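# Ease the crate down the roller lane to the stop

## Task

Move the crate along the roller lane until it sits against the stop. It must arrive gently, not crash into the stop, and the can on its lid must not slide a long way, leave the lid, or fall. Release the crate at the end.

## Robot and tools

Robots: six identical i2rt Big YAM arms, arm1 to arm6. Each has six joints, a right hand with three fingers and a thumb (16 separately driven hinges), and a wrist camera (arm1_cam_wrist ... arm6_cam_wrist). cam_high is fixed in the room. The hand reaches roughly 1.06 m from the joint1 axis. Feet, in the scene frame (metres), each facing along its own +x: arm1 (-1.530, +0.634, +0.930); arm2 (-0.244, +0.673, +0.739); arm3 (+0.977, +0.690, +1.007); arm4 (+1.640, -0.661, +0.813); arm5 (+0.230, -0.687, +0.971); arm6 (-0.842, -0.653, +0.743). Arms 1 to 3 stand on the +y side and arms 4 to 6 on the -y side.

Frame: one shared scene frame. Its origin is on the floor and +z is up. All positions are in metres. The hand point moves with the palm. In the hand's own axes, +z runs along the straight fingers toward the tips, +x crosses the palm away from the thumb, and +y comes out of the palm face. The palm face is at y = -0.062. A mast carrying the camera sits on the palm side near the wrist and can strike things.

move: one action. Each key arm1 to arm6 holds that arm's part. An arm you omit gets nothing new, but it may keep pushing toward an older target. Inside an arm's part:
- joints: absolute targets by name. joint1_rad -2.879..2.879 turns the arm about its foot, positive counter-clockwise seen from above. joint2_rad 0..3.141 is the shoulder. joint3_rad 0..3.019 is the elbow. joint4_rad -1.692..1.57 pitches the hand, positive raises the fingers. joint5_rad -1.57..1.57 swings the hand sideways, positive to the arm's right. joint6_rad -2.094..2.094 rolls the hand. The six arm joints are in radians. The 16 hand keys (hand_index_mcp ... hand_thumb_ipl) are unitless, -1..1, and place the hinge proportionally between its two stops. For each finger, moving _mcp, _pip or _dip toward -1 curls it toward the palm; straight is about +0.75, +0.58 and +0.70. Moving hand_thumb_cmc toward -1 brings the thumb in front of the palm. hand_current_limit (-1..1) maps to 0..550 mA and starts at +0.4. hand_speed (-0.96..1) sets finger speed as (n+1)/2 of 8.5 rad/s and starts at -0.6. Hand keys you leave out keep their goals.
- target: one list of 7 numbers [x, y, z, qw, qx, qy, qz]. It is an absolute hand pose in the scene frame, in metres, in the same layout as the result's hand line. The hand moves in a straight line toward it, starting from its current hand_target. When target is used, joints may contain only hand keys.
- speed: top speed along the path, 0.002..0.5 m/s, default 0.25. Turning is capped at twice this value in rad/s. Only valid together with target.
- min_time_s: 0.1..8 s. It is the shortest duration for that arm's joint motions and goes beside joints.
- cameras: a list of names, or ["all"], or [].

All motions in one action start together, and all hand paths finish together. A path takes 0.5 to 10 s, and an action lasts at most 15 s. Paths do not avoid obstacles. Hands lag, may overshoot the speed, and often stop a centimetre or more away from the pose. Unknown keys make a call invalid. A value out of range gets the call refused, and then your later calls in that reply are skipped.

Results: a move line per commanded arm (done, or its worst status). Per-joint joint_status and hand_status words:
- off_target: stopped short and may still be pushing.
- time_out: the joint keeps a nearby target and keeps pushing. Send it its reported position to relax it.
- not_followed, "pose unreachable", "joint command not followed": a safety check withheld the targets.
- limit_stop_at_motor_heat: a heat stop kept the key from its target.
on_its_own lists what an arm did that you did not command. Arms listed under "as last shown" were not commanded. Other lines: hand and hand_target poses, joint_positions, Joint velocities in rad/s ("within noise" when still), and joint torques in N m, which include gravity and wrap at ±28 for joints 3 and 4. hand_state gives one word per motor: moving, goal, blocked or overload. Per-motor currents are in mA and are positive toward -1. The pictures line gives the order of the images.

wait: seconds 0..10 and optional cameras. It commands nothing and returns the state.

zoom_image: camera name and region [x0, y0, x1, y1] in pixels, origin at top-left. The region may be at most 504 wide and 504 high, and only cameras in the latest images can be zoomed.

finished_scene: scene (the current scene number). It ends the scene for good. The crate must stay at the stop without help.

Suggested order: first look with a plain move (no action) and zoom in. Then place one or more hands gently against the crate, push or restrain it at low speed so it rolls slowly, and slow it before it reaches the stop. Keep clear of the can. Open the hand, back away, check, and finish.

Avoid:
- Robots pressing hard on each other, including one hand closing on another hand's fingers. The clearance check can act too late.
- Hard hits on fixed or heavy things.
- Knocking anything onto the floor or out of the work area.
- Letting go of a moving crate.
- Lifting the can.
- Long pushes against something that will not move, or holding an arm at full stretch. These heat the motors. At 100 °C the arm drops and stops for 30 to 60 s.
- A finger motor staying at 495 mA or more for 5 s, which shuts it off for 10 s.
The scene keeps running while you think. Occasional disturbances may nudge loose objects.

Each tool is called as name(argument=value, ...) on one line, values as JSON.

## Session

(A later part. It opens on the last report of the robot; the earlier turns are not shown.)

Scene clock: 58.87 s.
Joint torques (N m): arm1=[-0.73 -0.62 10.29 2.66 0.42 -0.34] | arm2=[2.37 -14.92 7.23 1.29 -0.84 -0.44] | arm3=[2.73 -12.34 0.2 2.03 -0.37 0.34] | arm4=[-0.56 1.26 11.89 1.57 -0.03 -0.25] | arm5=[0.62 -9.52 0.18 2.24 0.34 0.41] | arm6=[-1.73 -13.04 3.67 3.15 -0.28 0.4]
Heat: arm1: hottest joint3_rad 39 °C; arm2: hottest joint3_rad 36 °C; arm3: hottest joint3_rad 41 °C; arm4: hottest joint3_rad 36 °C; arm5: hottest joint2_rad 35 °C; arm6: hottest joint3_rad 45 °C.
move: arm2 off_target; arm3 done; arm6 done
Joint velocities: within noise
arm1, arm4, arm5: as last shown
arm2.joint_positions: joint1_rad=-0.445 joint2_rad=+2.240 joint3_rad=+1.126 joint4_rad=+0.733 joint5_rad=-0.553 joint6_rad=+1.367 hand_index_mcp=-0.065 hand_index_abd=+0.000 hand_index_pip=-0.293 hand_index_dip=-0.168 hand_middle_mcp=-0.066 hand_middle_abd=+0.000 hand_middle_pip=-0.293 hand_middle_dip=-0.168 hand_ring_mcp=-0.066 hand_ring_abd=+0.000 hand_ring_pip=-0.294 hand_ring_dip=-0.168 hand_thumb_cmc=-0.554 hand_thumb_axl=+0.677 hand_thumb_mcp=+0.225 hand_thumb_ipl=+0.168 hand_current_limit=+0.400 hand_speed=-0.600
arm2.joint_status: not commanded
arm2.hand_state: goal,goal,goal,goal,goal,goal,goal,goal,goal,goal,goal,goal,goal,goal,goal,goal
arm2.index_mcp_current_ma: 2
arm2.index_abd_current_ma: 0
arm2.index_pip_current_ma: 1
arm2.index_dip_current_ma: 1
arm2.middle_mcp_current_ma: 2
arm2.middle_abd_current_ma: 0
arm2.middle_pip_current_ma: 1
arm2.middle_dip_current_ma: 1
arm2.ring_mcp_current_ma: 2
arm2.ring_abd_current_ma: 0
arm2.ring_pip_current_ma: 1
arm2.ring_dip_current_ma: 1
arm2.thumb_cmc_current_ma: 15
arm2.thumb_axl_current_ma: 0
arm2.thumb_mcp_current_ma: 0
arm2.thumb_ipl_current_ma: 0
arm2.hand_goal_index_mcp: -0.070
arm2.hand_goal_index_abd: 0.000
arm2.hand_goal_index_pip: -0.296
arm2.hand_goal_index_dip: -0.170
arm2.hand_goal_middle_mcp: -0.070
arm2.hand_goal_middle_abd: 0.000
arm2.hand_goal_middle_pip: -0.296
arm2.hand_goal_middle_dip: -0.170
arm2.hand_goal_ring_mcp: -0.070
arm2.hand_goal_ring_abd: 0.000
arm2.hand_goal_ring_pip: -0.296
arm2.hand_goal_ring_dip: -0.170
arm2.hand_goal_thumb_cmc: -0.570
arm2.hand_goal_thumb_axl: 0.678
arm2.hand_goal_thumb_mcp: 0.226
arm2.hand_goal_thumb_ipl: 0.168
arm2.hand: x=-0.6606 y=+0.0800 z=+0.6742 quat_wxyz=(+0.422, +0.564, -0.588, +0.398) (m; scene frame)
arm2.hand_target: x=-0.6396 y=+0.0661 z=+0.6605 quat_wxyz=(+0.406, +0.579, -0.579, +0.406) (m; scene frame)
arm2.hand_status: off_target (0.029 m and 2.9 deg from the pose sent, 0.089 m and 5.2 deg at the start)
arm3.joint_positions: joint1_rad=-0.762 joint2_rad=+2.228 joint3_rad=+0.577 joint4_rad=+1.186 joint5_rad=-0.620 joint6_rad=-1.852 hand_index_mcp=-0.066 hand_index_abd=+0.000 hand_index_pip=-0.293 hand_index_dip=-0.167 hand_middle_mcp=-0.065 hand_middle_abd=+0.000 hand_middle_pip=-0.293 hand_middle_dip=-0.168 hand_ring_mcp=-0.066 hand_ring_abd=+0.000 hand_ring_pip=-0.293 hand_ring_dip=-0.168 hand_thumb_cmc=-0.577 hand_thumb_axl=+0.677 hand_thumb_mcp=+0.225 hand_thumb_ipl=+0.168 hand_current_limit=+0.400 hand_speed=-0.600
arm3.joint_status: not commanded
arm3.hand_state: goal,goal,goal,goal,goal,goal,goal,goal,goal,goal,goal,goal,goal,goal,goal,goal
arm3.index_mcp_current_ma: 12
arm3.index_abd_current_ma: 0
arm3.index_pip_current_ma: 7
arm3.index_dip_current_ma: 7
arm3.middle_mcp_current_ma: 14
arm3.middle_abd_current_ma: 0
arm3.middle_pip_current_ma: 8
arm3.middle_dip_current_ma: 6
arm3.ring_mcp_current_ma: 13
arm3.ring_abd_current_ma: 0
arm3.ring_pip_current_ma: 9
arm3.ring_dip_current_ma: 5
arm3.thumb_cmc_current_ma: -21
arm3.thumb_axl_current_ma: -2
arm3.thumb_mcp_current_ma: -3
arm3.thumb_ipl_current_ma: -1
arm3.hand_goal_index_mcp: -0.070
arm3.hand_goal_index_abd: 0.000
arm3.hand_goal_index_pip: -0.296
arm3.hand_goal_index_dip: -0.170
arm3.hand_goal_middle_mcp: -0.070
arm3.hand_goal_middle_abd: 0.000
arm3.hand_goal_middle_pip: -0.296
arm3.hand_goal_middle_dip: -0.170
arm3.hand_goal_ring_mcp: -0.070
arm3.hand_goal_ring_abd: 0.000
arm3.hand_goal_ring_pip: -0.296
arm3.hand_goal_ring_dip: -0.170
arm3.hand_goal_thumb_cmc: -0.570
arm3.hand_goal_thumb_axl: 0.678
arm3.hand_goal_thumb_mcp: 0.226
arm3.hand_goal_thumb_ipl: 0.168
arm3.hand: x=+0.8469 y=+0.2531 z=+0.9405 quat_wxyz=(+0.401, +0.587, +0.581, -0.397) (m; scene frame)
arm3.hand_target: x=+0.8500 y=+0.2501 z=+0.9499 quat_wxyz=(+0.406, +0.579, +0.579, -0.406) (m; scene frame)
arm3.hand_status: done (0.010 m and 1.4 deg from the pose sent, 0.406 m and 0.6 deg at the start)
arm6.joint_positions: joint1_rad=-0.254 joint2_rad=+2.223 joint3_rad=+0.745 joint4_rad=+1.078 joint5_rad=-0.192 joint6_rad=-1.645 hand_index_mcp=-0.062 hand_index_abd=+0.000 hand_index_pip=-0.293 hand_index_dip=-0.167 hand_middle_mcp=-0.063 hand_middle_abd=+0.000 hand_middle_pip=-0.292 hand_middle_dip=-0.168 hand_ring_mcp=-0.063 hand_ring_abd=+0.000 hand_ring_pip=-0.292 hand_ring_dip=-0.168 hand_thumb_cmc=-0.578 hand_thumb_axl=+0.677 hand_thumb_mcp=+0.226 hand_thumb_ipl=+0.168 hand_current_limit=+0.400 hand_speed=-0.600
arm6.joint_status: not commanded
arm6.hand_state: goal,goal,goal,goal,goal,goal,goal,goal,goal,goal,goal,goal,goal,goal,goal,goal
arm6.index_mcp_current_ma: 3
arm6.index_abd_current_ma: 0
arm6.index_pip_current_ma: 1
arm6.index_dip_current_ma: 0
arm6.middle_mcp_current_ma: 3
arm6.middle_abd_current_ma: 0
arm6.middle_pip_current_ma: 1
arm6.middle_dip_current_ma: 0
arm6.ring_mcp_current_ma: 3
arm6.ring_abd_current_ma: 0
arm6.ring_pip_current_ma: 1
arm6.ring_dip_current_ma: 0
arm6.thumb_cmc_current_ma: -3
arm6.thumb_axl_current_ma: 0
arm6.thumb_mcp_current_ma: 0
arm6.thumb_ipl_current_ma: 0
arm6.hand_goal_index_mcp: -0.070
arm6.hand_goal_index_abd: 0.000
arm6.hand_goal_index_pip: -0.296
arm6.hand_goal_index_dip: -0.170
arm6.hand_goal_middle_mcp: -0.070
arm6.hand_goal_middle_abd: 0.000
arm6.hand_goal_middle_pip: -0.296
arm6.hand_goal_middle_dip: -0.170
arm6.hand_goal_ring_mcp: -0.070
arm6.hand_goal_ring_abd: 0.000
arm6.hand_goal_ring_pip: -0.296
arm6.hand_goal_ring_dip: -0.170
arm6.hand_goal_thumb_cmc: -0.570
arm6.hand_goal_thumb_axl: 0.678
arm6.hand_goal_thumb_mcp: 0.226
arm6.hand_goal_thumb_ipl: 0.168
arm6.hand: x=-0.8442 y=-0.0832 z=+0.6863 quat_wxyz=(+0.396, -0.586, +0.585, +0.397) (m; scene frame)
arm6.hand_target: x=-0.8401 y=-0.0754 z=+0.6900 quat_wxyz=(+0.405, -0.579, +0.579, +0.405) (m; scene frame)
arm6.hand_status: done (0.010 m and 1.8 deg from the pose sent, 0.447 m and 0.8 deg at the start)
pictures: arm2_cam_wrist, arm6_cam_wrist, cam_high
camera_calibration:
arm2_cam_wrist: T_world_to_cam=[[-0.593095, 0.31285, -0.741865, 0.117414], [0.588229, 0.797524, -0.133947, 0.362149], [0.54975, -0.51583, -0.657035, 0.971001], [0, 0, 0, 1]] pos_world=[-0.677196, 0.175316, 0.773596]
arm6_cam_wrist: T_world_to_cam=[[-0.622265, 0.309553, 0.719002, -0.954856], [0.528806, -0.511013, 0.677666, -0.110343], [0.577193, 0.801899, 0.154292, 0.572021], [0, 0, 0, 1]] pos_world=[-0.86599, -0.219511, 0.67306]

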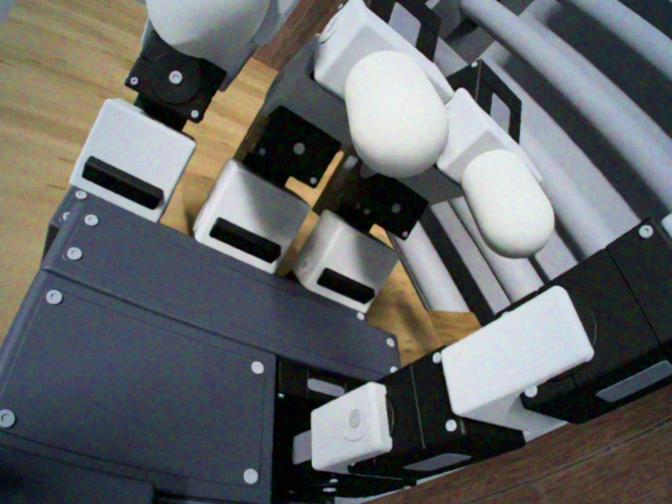

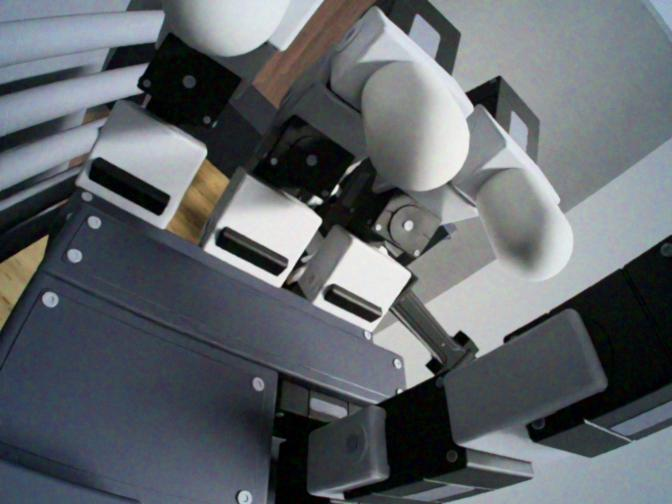

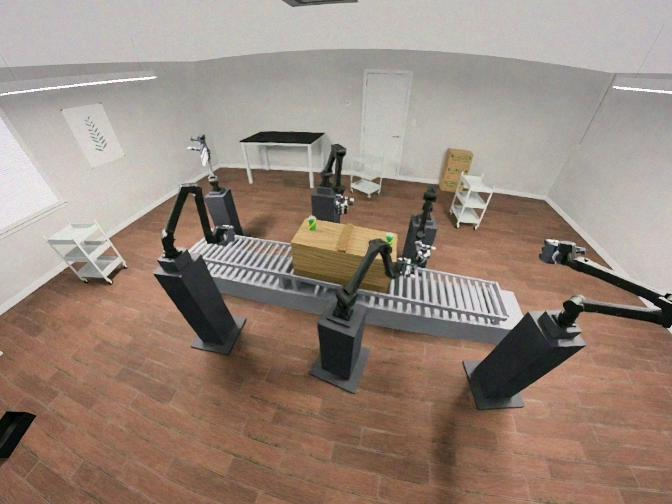

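move(arm6={"target": [-0.63, -0.075, 0.67, 0.4056, -0.5792, 0.5792, 0.4056], "speed": 0.09}, cameras=["cam_high", "arm6_cam_wrist"])

zoom_image(camera="cam_high", region=[280, 180, 440, 300])

Scene clock: 62.67 s.
Joint torques (N m): arm1=[-0.67 -0.56 10.3 2.66 0.42 -0.34] | arm2=[2.2 -14.92 7.21 1.28 -0.82 -0.45] | arm3=[3.02 -12.4 0.01 1.88 -0.31 0.29] | arm4=[-0.26 1.14 11.95 1.52 -0.03 -0.25] | arm5=[1.26 -9.47 0.06 2.26 0.36 0.39] | arm6=[-2.55 -14.92 5.94 1.14 -0.32 0.4]
Heat: arm1: hottest joint3_rad 40 °C; arm2: hottest joint3_rad 35 °C; arm3: hottest joint3_rad 40 °C; arm4: hottest joint3_rad 36 °C; arm5: hottest joint2_rad 35 °C; arm6: hottest joint3_rad 44 °C.
move: arm6 off_target
Joint velocities: within noise
arm1, arm2, arm3, arm4, arm5: as last shown
arm6.joint_positions: joint1_rad=-0.661 joint2_rad=+2.315 joint3_rad=+0.999 joint4_rad=+0.873 joint5_rad=-0.584 joint6_rad=-1.822 hand_index_mcp=-0.063 hand_index_abd=+0.000 hand_index_pip=-0.293 hand_index_dip=-0.167 hand_middle_mcp=-0.063 hand_middle_abd=+0.000 hand_middle_pip=-0.292 hand_middle_dip=-0.168 hand_ring_mcp=-0.063 hand_ring_abd=+0.000 hand_ring_pip=-0.292 hand_ring_dip=-0.168 hand_thumb_cmc=-0.578 hand_thumb_axl=+0.677 hand_thumb_mcp=+0.226 hand_thumb_ipl=+0.168 hand_current_limit=+0.400 hand_speed=-0.600
arm6.joint_status: not commanded
arm6.hand_state: goal,goal,goal,goal,goal,goal,goal,goal,goal,goal,goal,goal,goal,goal,goal,goal
arm6.index_mcp_current_ma: 3
arm6.index_abd_current_ma: 0
arm6.index_pip_current_ma: 1
arm6.index_dip_current_ma: 0
arm6.middle_mcp_current_ma: 3
arm6.middle_abd_current_ma: 0
arm6.middle_pip_current_ma: 1
arm6.middle_dip_current_ma: 0
arm6.ring_mcp_current_ma: 3
arm6.ring_abd_current_ma: 0
arm6.ring_pip_current_ma: 1
arm6.ring_dip_current_ma: 0
arm6.thumb_cmc_current_ma: -3
arm6.thumb_axl_current_ma: 0
arm6.thumb_mcp_current_ma: 0
arm6.thumb_ipl_current_ma: 0
arm6.hand_goal_index_mcp: -0.070
arm6.hand_goal_index_abd: 0.000
arm6.hand_goal_index_pip: -0.296
arm6.hand_goal_index_dip: -0.170
arm6.hand_goal_middle_mcp: -0.070
arm6.hand_goal_middle_abd: 0.000
arm6.hand_goal_middle_pip: -0.296
arm6.hand_goal_middle_dip: -0.170
arm6.hand_goal_ring_mcp: -0.070
arm6.hand_goal_ring_abd: 0.000
arm6.hand_goal_ring_pip: -0.296
arm6.hand_goal_ring_dip: -0.170
arm6.hand_goal_thumb_cmc: -0.570
arm6.hand_goal_thumb_axl: 0.678
arm6.hand_goal_thumb_mcp: 0.226
arm6.hand_goal_thumb_ipl: 0.168
arm6.hand: x=-0.6474 y=-0.0812 z=+0.6730 quat_wxyz=(+0.401, -0.586, +0.574, +0.408) (m; scene frame)
arm6.hand_target: x=-0.6301 y=-0.0758 z=+0.6703 quat_wxyz=(+0.406, -0.579, +0.579, +0.405) (m; scene frame)
arm6.hand_status: off_target (0.019 m and 1.1 deg from the pose sent, 0.215 m and 1.8 deg at the start)
pictures: arm6_cam_wrist, cam_high
camera_calibration:
arm6_cam_wrist: T_world_to_cam=[[-0.628465, 0.279212, 0.725998, -0.834715], [0.535849, -0.521141, 0.664287, -0.19168], [0.563824, 0.806506, 0.177903, 0.434671], [0, 0, 0, 1]] pos_world=[-0.666955, -0.217394, 0.656003]

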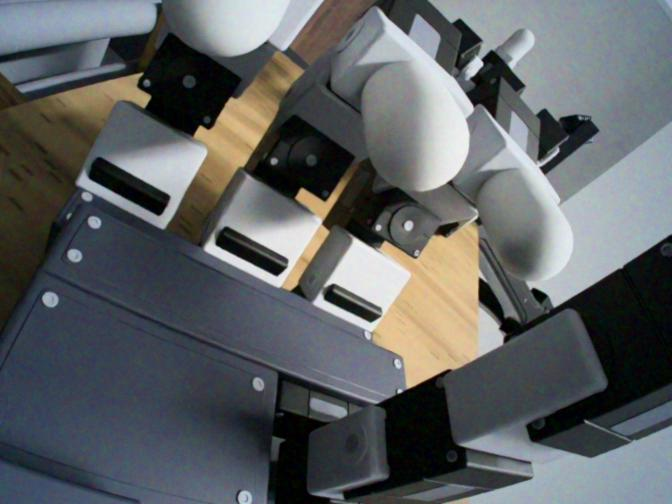

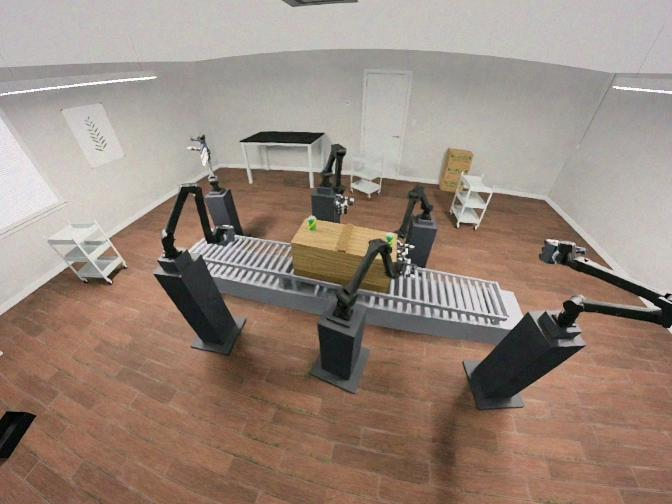

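Scaled by 3.150 from the camera's 672x504 image, which has a finer 960x720 frame.

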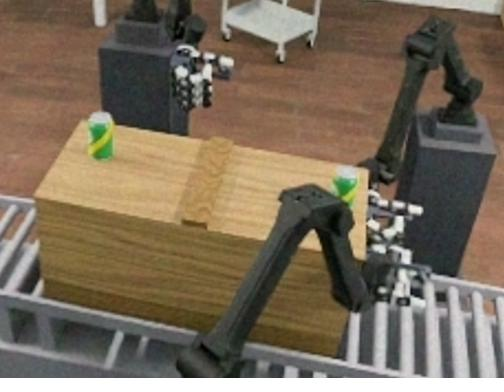

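move(arm2={"target": [-0.80, 0.26, 0.86, 0.4056, 0.5792, -0.5792, 0.4056], "speed": 0.2})

move(arm6={"target": [-1.00, -0.07, 0.65, 0.4056, -0.5792, 0.5792, 0.4056], "speed": 0.12}, arm2={"target": [-0.60, 0.38, 1.15, 0.4056, 0.5792, -0.5792, 0.4056], "speed": 0.2}, arm1={"target": [-1.54, 0.08, 0.68, 0.4056, 0.5792, -0.5792, 0.4056], "speed": 0.2}, cameras=["cam_high", "arm1_cam_wrist", "arm6_cam_wrist"])

zoom_image(camera="cam_high", region=[340, 180, 500, 300])

Scene clock: 66.27 s.
Joint torques (N m): arm1=[-0.73 -0.62 10.3 2.67 0.42 -0.34] | arm2=[-0.32 -15.68 12.77 1.03 -0.72 -0.44] | arm3=[2.14 -13.16 -0.05 1.94 -0.38 0.28] | arm4=[-0.38 1.08 11.96 1.66 -0.03 -0.25] | arm5=[1.03 -9.29 0.09 2.09 0.34 0.42] | arm6=[-2.84 -15.09 5.9 1.14 -0.07 0.62]
Heat: arm1: hottest joint3_rad 40 °C; arm2: hottest joint3_rad 35 °C; arm3: hottest joint3_rad 40 °C; arm4: hottest joint3_rad 36 °C; arm5: hottest joint2_rad 35 °C; arm6: hottest joint3_rad 43 °C.
move: arm2 off_target
Joint velocities: within noise
arm1, arm3, arm4, arm5, arm6: as last shown
arm2.joint_positions: joint1_rad=-0.886 joint2_rad=+1.830 joint3_rad=+1.092 joint4_rad=+0.041 joint5_rad=-0.981 joint6_rad=+1.041 hand_index_mcp=-0.065 hand_index_abd=+0.000 hand_index_pip=-0.293 hand_index_dip=-0.168 hand_middle_mcp=-0.066 hand_middle_abd=+0.000 hand_middle_pip=-0.293 hand_middle_dip=-0.168 hand_ring_mcp=-0.066 hand_ring_abd=+0.000 hand_ring_pip=-0.294 hand_ring_dip=-0.168 hand_thumb_cmc=-0.554 hand_thumb_axl=+0.677 hand_thumb_mcp=+0.225 hand_thumb_ipl=+0.168 hand_current_limit=+0.400 hand_speed=-0.600
arm2.joint_status: not commanded
arm2.hand_state: goal,goal,goal,goal,goal,goal,goal,goal,goal,goal,goal,goal,goal,goal,goal,goal
arm2.index_mcp_current_ma: 2
arm2.index_abd_current_ma: 0
arm2.index_pip_current_ma: 1
arm2.index_dip_current_ma: 1
arm2.middle_mcp_current_ma: 2
arm2.middle_abd_current_ma: 0
arm2.middle_pip_current_ma: 1
arm2.middle_dip_current_ma: 1
arm2.ring_mcp_current_ma: 2
arm2.ring_abd_current_ma: 0
arm2.ring_pip_current_ma: 1
arm2.ring_dip_current_ma: 1
arm2.thumb_cmc_current_ma: 15
arm2.thumb_axl_current_ma: 0
arm2.thumb_mcp_current_ma: 0
arm2.thumb_ipl_current_ma: 0
arm2.hand_goal_index_mcp: -0.070
arm2.hand_goal_index_abd: 0.000
arm2.hand_goal_index_pip: -0.296
arm2.hand_goal_index_dip: -0.170
arm2.hand_goal_middle_mcp: -0.070
arm2.hand_goal_middle_abd: 0.000
arm2.hand_goal_middle_pip: -0.296
arm2.hand_goal_middle_dip: -0.170
arm2.hand_goal_ring_mcp: -0.070
arm2.hand_goal_ring_abd: 0.000
arm2.hand_goal_ring_pip: -0.296
arm2.hand_goal_ring_dip: -0.170
arm2.hand_goal_thumb_cmc: -0.570
arm2.hand_goal_thumb_axl: 0.678
arm2.hand_goal_thumb_mcp: 0.226
arm2.hand_goal_thumb_ipl: 0.168
arm2.hand: x=-0.7834 y=+0.2697 z=+0.8253 quat_wxyz=(+0.381, +0.571, -0.599, +0.413) (m; scene frame)
arm2.hand_target: x=-0.7984 y=+0.2610 z=+0.8602 quat_wxyz=(+0.406, +0.579, -0.579, +0.406) (m; scene frame)
arm2.hand_status: off_target (0.040 m and 3.9 deg from the pose sent, 0.294 m and 2.9 deg at the start)
arm6.joint_positions: joint1_rad=-0.657 joint2_rad=+2.317 joint3_rad=+0.999 joint4_rad=+0.873 joint5_rad=-0.591 joint6_rad=-1.845 hand_index_mcp=-0.063 hand_index_abd=+0.000 hand_index_pip=-0.293 hand_index_dip=-0.167 hand_middle_mcp=-0.063 hand_middle_abd=+0.000 hand_middle_pip=-0.292 hand_middle_dip=-0.168 hand_ring_mcp=-0.063 hand_ring_abd=+0.000 hand_ring_pip=-0.292 hand_ring_dip=-0.168 hand_thumb_cmc=-0.578 hand_thumb_axl=+0.677 hand_thumb_mcp=+0.226 hand_thumb_ipl=+0.168 hand_current_limit=+0.400 hand_speed=-0.600
arm6.hand: x=-0.6516 y=-0.0821 z=+0.6701 quat_wxyz=(+0.403, -0.595, +0.565, +0.406) (m; scene frame)
arm6.hand_target: x=-0.6302 y=-0.0757 z=+0.6703 quat_wxyz=(+0.406, -0.579, +0.579, +0.405) (m; scene frame)
pictures: none

Scene clock: 70.37 s.
Joint torques (N m): arm1=[-0.73 -15.62 1.63 2.44 0 -0.55] | arm2=[-0.91 -5.42 16.12 1.05 -0.8 -0.46] | arm3=[2.67 -12.81 0.09 2.02 -0.4 0.31] | arm4=[-0.5 1.55 11.92 1.7 -0.02 -0.27] | arm5=[0.91 -9.35 0.32 2.13 0.32 0.43] | arm6=[-6.18 -13.98 1.44 2.84 0.83 0.57]
Heat: arm1: hottest joint3_rad 40 °C; arm2: hottest joint3_rad 37 °C; arm3: hottest joint3_rad 39 °C; arm4: hottest joint3_rad 36 °C; arm5: hottest joint2_rad 35 °C; arm6: hottest joint3_rad 41 °C.
move: arm1 done; arm2 off_target; arm6 off_target
Joint velocities: within noise
arm1.joint_positions: joint1_rad=+0.014 joint2_rad=+2.688 joint3_rad=+0.965 joint4_rad=+1.354 joint5_rad=+0.179 joint6_rad=+1.645 hand_index_mcp=-0.062 hand_index_abd=+0.001 hand_index_pip=-0.292 hand_index_dip=-0.167 hand_middle_mcp=-0.062 hand_middle_abd=+0.001 hand_middle_pip=-0.292 hand_middle_dip=-0.167 hand_ring_mcp=-0.063 hand_ring_abd=+0.001 hand_ring_pip=-0.292 hand_ring_dip=-0.167 hand_thumb_cmc=-0.552 hand_thumb_axl=+0.677 hand_thumb_mcp=+0.226 hand_thumb_ipl=+0.168 hand_current_limit=+0.400 hand_speed=-0.600
arm1.joint_status: not commanded
arm1.hand_state: goal,goal,goal,goal,goal,goal,goal,goal,goal,goal,goal,goal,goal,goal,goal,goal
arm1.index_mcp_current_ma: 24
arm1.index_abd_current_ma: 1
arm1.index_pip_current_ma: 10
arm1.index_dip_current_ma: 7
arm1.middle_mcp_current_ma: 23
arm1.middle_abd_current_ma: 1
arm1.middle_pip_current_ma: 10
arm1.middle_dip_current_ma: 7
arm1.ring_mcp_current_ma: 21
arm1.ring_abd_current_ma: 1
arm1.ring_pip_current_ma: 11
arm1.ring_dip_current_ma: 6
arm1.thumb_cmc_current_ma: 58
arm1.thumb_axl_current_ma: -2
arm1.thumb_mcp_current_ma: 0
arm1.thumb_ipl_current_ma: -1
arm1.hand_goal_index_mcp: -0.070
arm1.hand_goal_index_abd: 0.000
arm1.hand_goal_index_pip: -0.296
arm1.hand_goal_index_dip: -0.170
arm1.hand_goal_middle_mcp: -0.070
arm1.hand_goal_middle_abd: 0.000
arm1.hand_goal_middle_pip: -0.296
arm1.hand_goal_middle_dip: -0.170
arm1.hand_goal_ring_mcp: -0.070
arm1.hand_goal_ring_abd: 0.000
arm1.hand_goal_ring_pip: -0.296
arm1.hand_goal_ring_dip: -0.170
arm1.hand_goal_thumb_cmc: -0.570
arm1.hand_goal_thumb_axl: 0.678
arm1.hand_goal_thumb_mcp: 0.226
arm1.hand_goal_thumb_ipl: 0.168
arm1.hand: x=-1.5374 y=+0.0820 z=+0.6822 quat_wxyz=(+0.402, +0.579, -0.582, +0.406) (m; scene frame)
arm1.hand_target: x=-1.5399 y=+0.0801 z=+0.6800 quat_wxyz=(+0.406, +0.579, -0.579, +0.406) (m; scene frame)
arm1.hand_status: done (0.004 m and 0.5 deg from the pose sent, 0.521 m and 1.2 deg at the start)
arm2.joint_positions: joint1_rad=-0.926 joint2_rad=+0.992 joint3_rad=+1.068 joint4_rad=-0.817 joint5_rad=-1.018 joint6_rad=+0.985 hand_index_mcp=-0.065 hand_index_abd=+0.000 hand_index_pip=-0.293 hand_index_dip=-0.168 hand_middle_mcp=-0.066 hand_middle_abd=+0.000 hand_middle_pip=-0.293 hand_middle_dip=-0.168 hand_ring_mcp=-0.066 hand_ring_abd=+0.000 hand_ring_pip=-0.294 hand_ring_dip=-0.168 hand_thumb_cmc=-0.554 hand_thumb_axl=+0.677 hand_thumb_mcp=+0.225 hand_thumb_ipl=+0.168 hand_current_limit=+0.400 hand_speed=-0.600
arm2.joint_status: not commanded
arm2.hand_state: goal,goal,goal,goal,goal,goal,goal,goal,goal,goal,goal,goal,goal,goal,goal,goal
arm2.index_mcp_current_ma: 2
arm2.index_abd_current_ma: 0
arm2.index_pip_current_ma: 1
arm2.index_dip_current_ma: 1
arm2.middle_mcp_current_ma: 2
arm2.middle_abd_current_ma: 0
arm2.middle_pip_current_ma: 1
arm2.middle_dip_current_ma: 1
arm2.ring_mcp_current_ma: 2
arm2.ring_abd_current_ma: 0
arm2.ring_pip_current_ma: 1
arm2.ring_dip_current_ma: 1
arm2.thumb_cmc_current_ma: 15
arm2.thumb_axl_current_ma: 0
arm2.thumb_mcp_current_ma: 0
arm2.thumb_ipl_current_ma: 0
arm2.hand_goal_index_mcp: -0.070
arm2.hand_goal_index_abd: 0.000
arm2.hand_goal_index_pip: -0.296
arm2.hand_goal_index_dip: -0.170
arm2.hand_goal_middle_mcp: -0.070
arm2.hand_goal_middle_abd: 0.000
arm2.hand_goal_middle_pip: -0.296
arm2.hand_goal_middle_dip: -0.170
arm2.hand_goal_ring_mcp: -0.070
arm2.hand_goal_ring_abd: 0.000
arm2.hand_goal_ring_pip: -0.296
arm2.hand_goal_ring_dip: -0.170
arm2.hand_goal_thumb_cmc: -0.570
arm2.hand_goal_thumb_axl: 0.678
arm2.hand_goal_thumb_mcp: 0.226
arm2.hand_goal_thumb_ipl: 0.168
arm2.hand: x=-0.5937 y=+0.3796 z=+1.1143 quat_wxyz=(+0.380, +0.573, -0.596, +0.415) (m; scene frame)
arm2.hand_target: x=-0.5985 y=+0.3807 z=+1.1495 quat_wxyz=(+0.406, +0.579, -0.579, +0.405) (m; scene frame)
arm2.hand_status: off_target (0.036 m and 3.7 deg from the pose sent, 0.389 m and 3.9 deg at the start)
arm3, arm4: as last shown
arm5.joint_positions: joint1_rad=+0.865 joint2_rad=+2.082 joint3_rad=+0.388 joint4_rad=+1.215 joint5_rad=+0.746 joint6_rad=-1.246 hand_index_mcp=-0.065 hand_index_abd=+0.000 hand_index_pip=-0.293 hand_index_dip=-0.167 hand_middle_mcp=-0.065 hand_middle_abd=+0.000 hand_middle_pip=-0.293 hand_middle_dip=-0.168 hand_ring_mcp=-0.065 hand_ring_abd=+0.000 hand_ring_pip=-0.293 hand_ring_dip=-0.168 hand_thumb_cmc=-0.576 hand_thumb_axl=+0.677 hand_thumb_mcp=+0.225 hand_thumb_ipl=+0.168 hand_current_limit=+0.400 hand_speed=-0.600
arm5.joint_status: not commanded
arm5.hand_state: goal,goal,goal,goal,goal,goal,goal,goal,goal,goal,goal,goal,goal,goal,goal,goal
arm5.index_mcp_current_ma: 14
arm5.index_abd_current_ma: 0
arm5.index_pip_current_ma: 7
arm5.index_dip_current_ma: 6
arm5.middle_mcp_current_ma: 14
arm5.middle_abd_current_ma: 0
arm5.middle_pip_current_ma: 8
arm5.middle_dip_current_ma: 5
arm5.ring_mcp_current_ma: 15
arm5.ring_abd_current_ma: 0
arm5.ring_pip_current_ma: 7
arm5.ring_dip_current_ma: 5
arm5.thumb_cmc_current_ma: -19
arm5.thumb_axl_current_ma: -2
arm5.thumb_mcp_current_ma: -2
arm5.thumb_ipl_current_ma: -1
arm5.hand_goal_index_mcp: -0.070
arm5.hand_goal_index_abd: 0.000
arm5.hand_goal_index_pip: -0.296
arm5.hand_goal_index_dip: -0.170
arm5.hand_goal_middle_mcp: -0.070
arm5.hand_goal_middle_abd: 0.000
arm5.hand_goal_middle_pip: -0.296
arm5.hand_goal_middle_dip: -0.170
arm5.hand_goal_ring_mcp: -0.070
arm5.hand_goal_ring_abd: 0.000
arm5.hand_goal_ring_pip: -0.296
arm5.hand_goal_ring_dip: -0.170
arm5.hand_goal_thumb_cmc: -0.570
arm5.hand_goal_thumb_axl: 0.678
arm5.hand_goal_thumb_mcp: 0.226
arm5.hand_goal_thumb_ipl: 0.168
arm5.hand: x=-0.0590 y=-0.3171 z=+0.9465 quat_wxyz=(+0.410, -0.581, +0.577, +0.403) (m; scene frame)
arm5.hand_target: x=-0.0600 y=-0.3200 z=+0.9500 quat_wxyz=(+0.406, -0.579, +0.579, +0.406) (m; scene frame)
arm5.hand_status: not commanded
arm6.joint_positions: joint1_rad=+0.200 joint2_rad=+2.350 joint3_rad=+0.819 joint4_rad=+1.168 joint5_rad=+0.145 joint6_rad=-1.524 hand_index_mcp=-0.063 hand_index_abd=+0.000 hand_index_pip=-0.293 hand_index_dip=-0.167 hand_middle_mcp=-0.064 hand_middle_abd=+0.000 hand_middle_pip=-0.292 hand_middle_dip=-0.168 hand_ring_mcp=-0.064 hand_ring_abd=+0.000 hand_ring_pip=-0.292 hand_ring_dip=-0.168 hand_thumb_cmc=-0.578 hand_thumb_axl=+0.677 hand_thumb_mcp=+0.225 hand_thumb_ipl=+0.168 hand_current_limit=+0.400 hand_speed=-0.600
arm6.joint_status: not commanded
arm6.hand_state: goal,goal,goal,goal,goal,goal,goal,goal,goal,goal,goal,goal,goal,goal,goal,goal
arm6.index_mcp_current_ma: 3
arm6.index_abd_current_ma: 0
arm6.index_pip_current_ma: 1
arm6.index_dip_current_ma: 0
arm6.middle_mcp_current_ma: 2
arm6.middle_abd_current_ma: 0
arm6.middle_pip_current_ma: 1
arm6.middle_dip_current_ma: 0
arm6.ring_mcp_current_ma: 3
arm6.ring_abd_current_ma: 0
arm6.ring_pip_current_ma: 1
arm6.ring_dip_current_ma: 0
arm6.thumb_cmc_current_ma: -4
arm6.thumb_axl_current_ma: 0
arm6.thumb_mcp_current_ma: 0
arm6.thumb_ipl_current_ma: 0
arm6.hand_goal_index_mcp: -0.070
arm6.hand_goal_index_abd: 0.000
arm6.hand_goal_index_pip: -0.296
arm6.hand_goal_index_dip: -0.170
arm6.hand_goal_middle_mcp: -0.070
arm6.hand_goal_middle_abd: 0.000
arm6.hand_goal_middle_pip: -0.296
arm6.hand_goal_middle_dip: -0.170
arm6.hand_goal_ring_mcp: -0.070
arm6.hand_goal_ring_abd: 0.000
arm6.hand_goal_ring_pip: -0.296
arm6.hand_goal_ring_dip: -0.170
arm6.hand_goal_thumb_cmc: -0.570
arm6.hand_goal_thumb_axl: 0.678
arm6.hand_goal_thumb_mcp: 0.226
arm6.hand_goal_thumb_ipl: 0.168
arm6.hand: x=-1.0458 y=-0.0831 z=+0.6533 quat_wxyz=(+0.390, -0.609, +0.547, +0.422) (m; scene frame)
arm6.hand_target: x=-1.0010 y=-0.0720 z=+0.6499 quat_wxyz=(+0.406, -0.579, +0.579, +0.406) (m; scene frame)
arm6.hand_status: off_target (0.048 m and 5.7 deg from the pose sent, 0.349 m and 2.4 deg at the start)
pictures: arm1_cam_wrist, arm6_cam_wrist, cam_high
camera_calibration:
arm1_cam_wrist: T_world_to_cam=[[-0.61301, 0.239961, -0.752753, -0.408526], [0.502271, 0.853812, -0.136852, 0.743699], [0.60987, -0.461977, -0.643921, 1.54088], [0, 0, 0, 1]] pos_world=[-1.5637, 0.174901, 0.786462]
arm6_cam_wrist: T_world_to_cam=[[-0.656844, 0.224329, 0.719884, -1.10045], [0.567292, -0.481913, 0.667787, 0.067842], [0.496725, 0.847016, 0.189281, 0.590205], [0, 0, 0, 1]] pos_world=[-1.05448, -0.220355, 0.63518]

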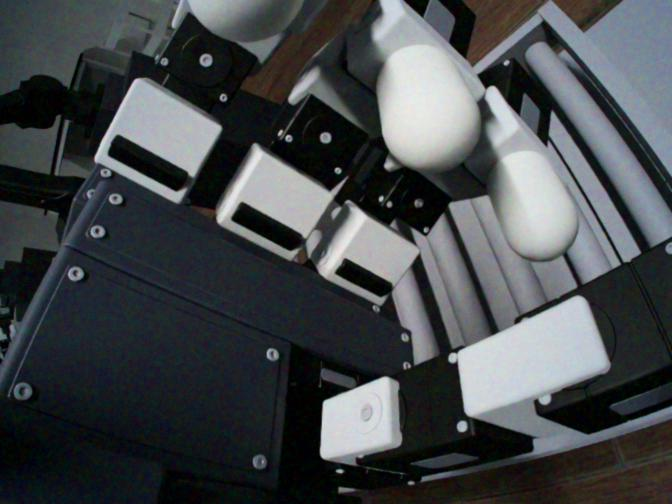

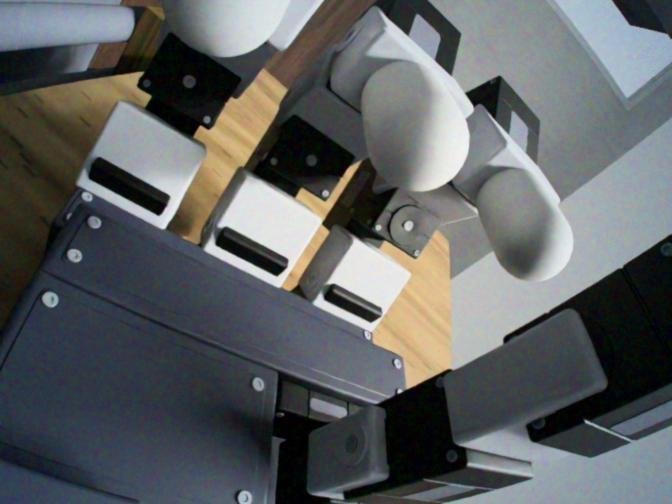

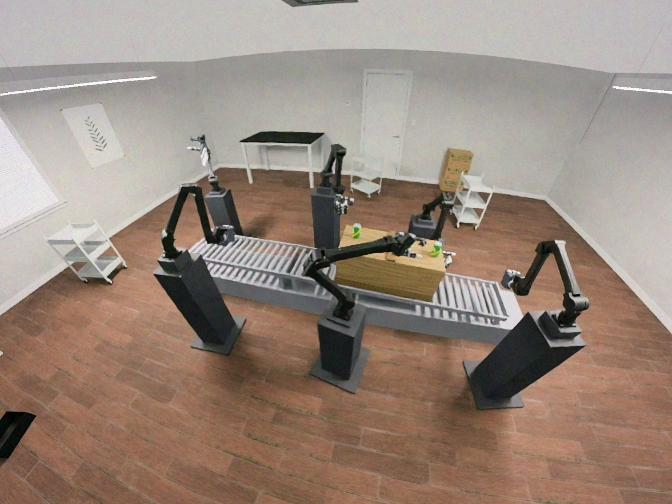

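Scaled by 3.150 from the camera's 672x504 image, which has a finer 960x720 frame.

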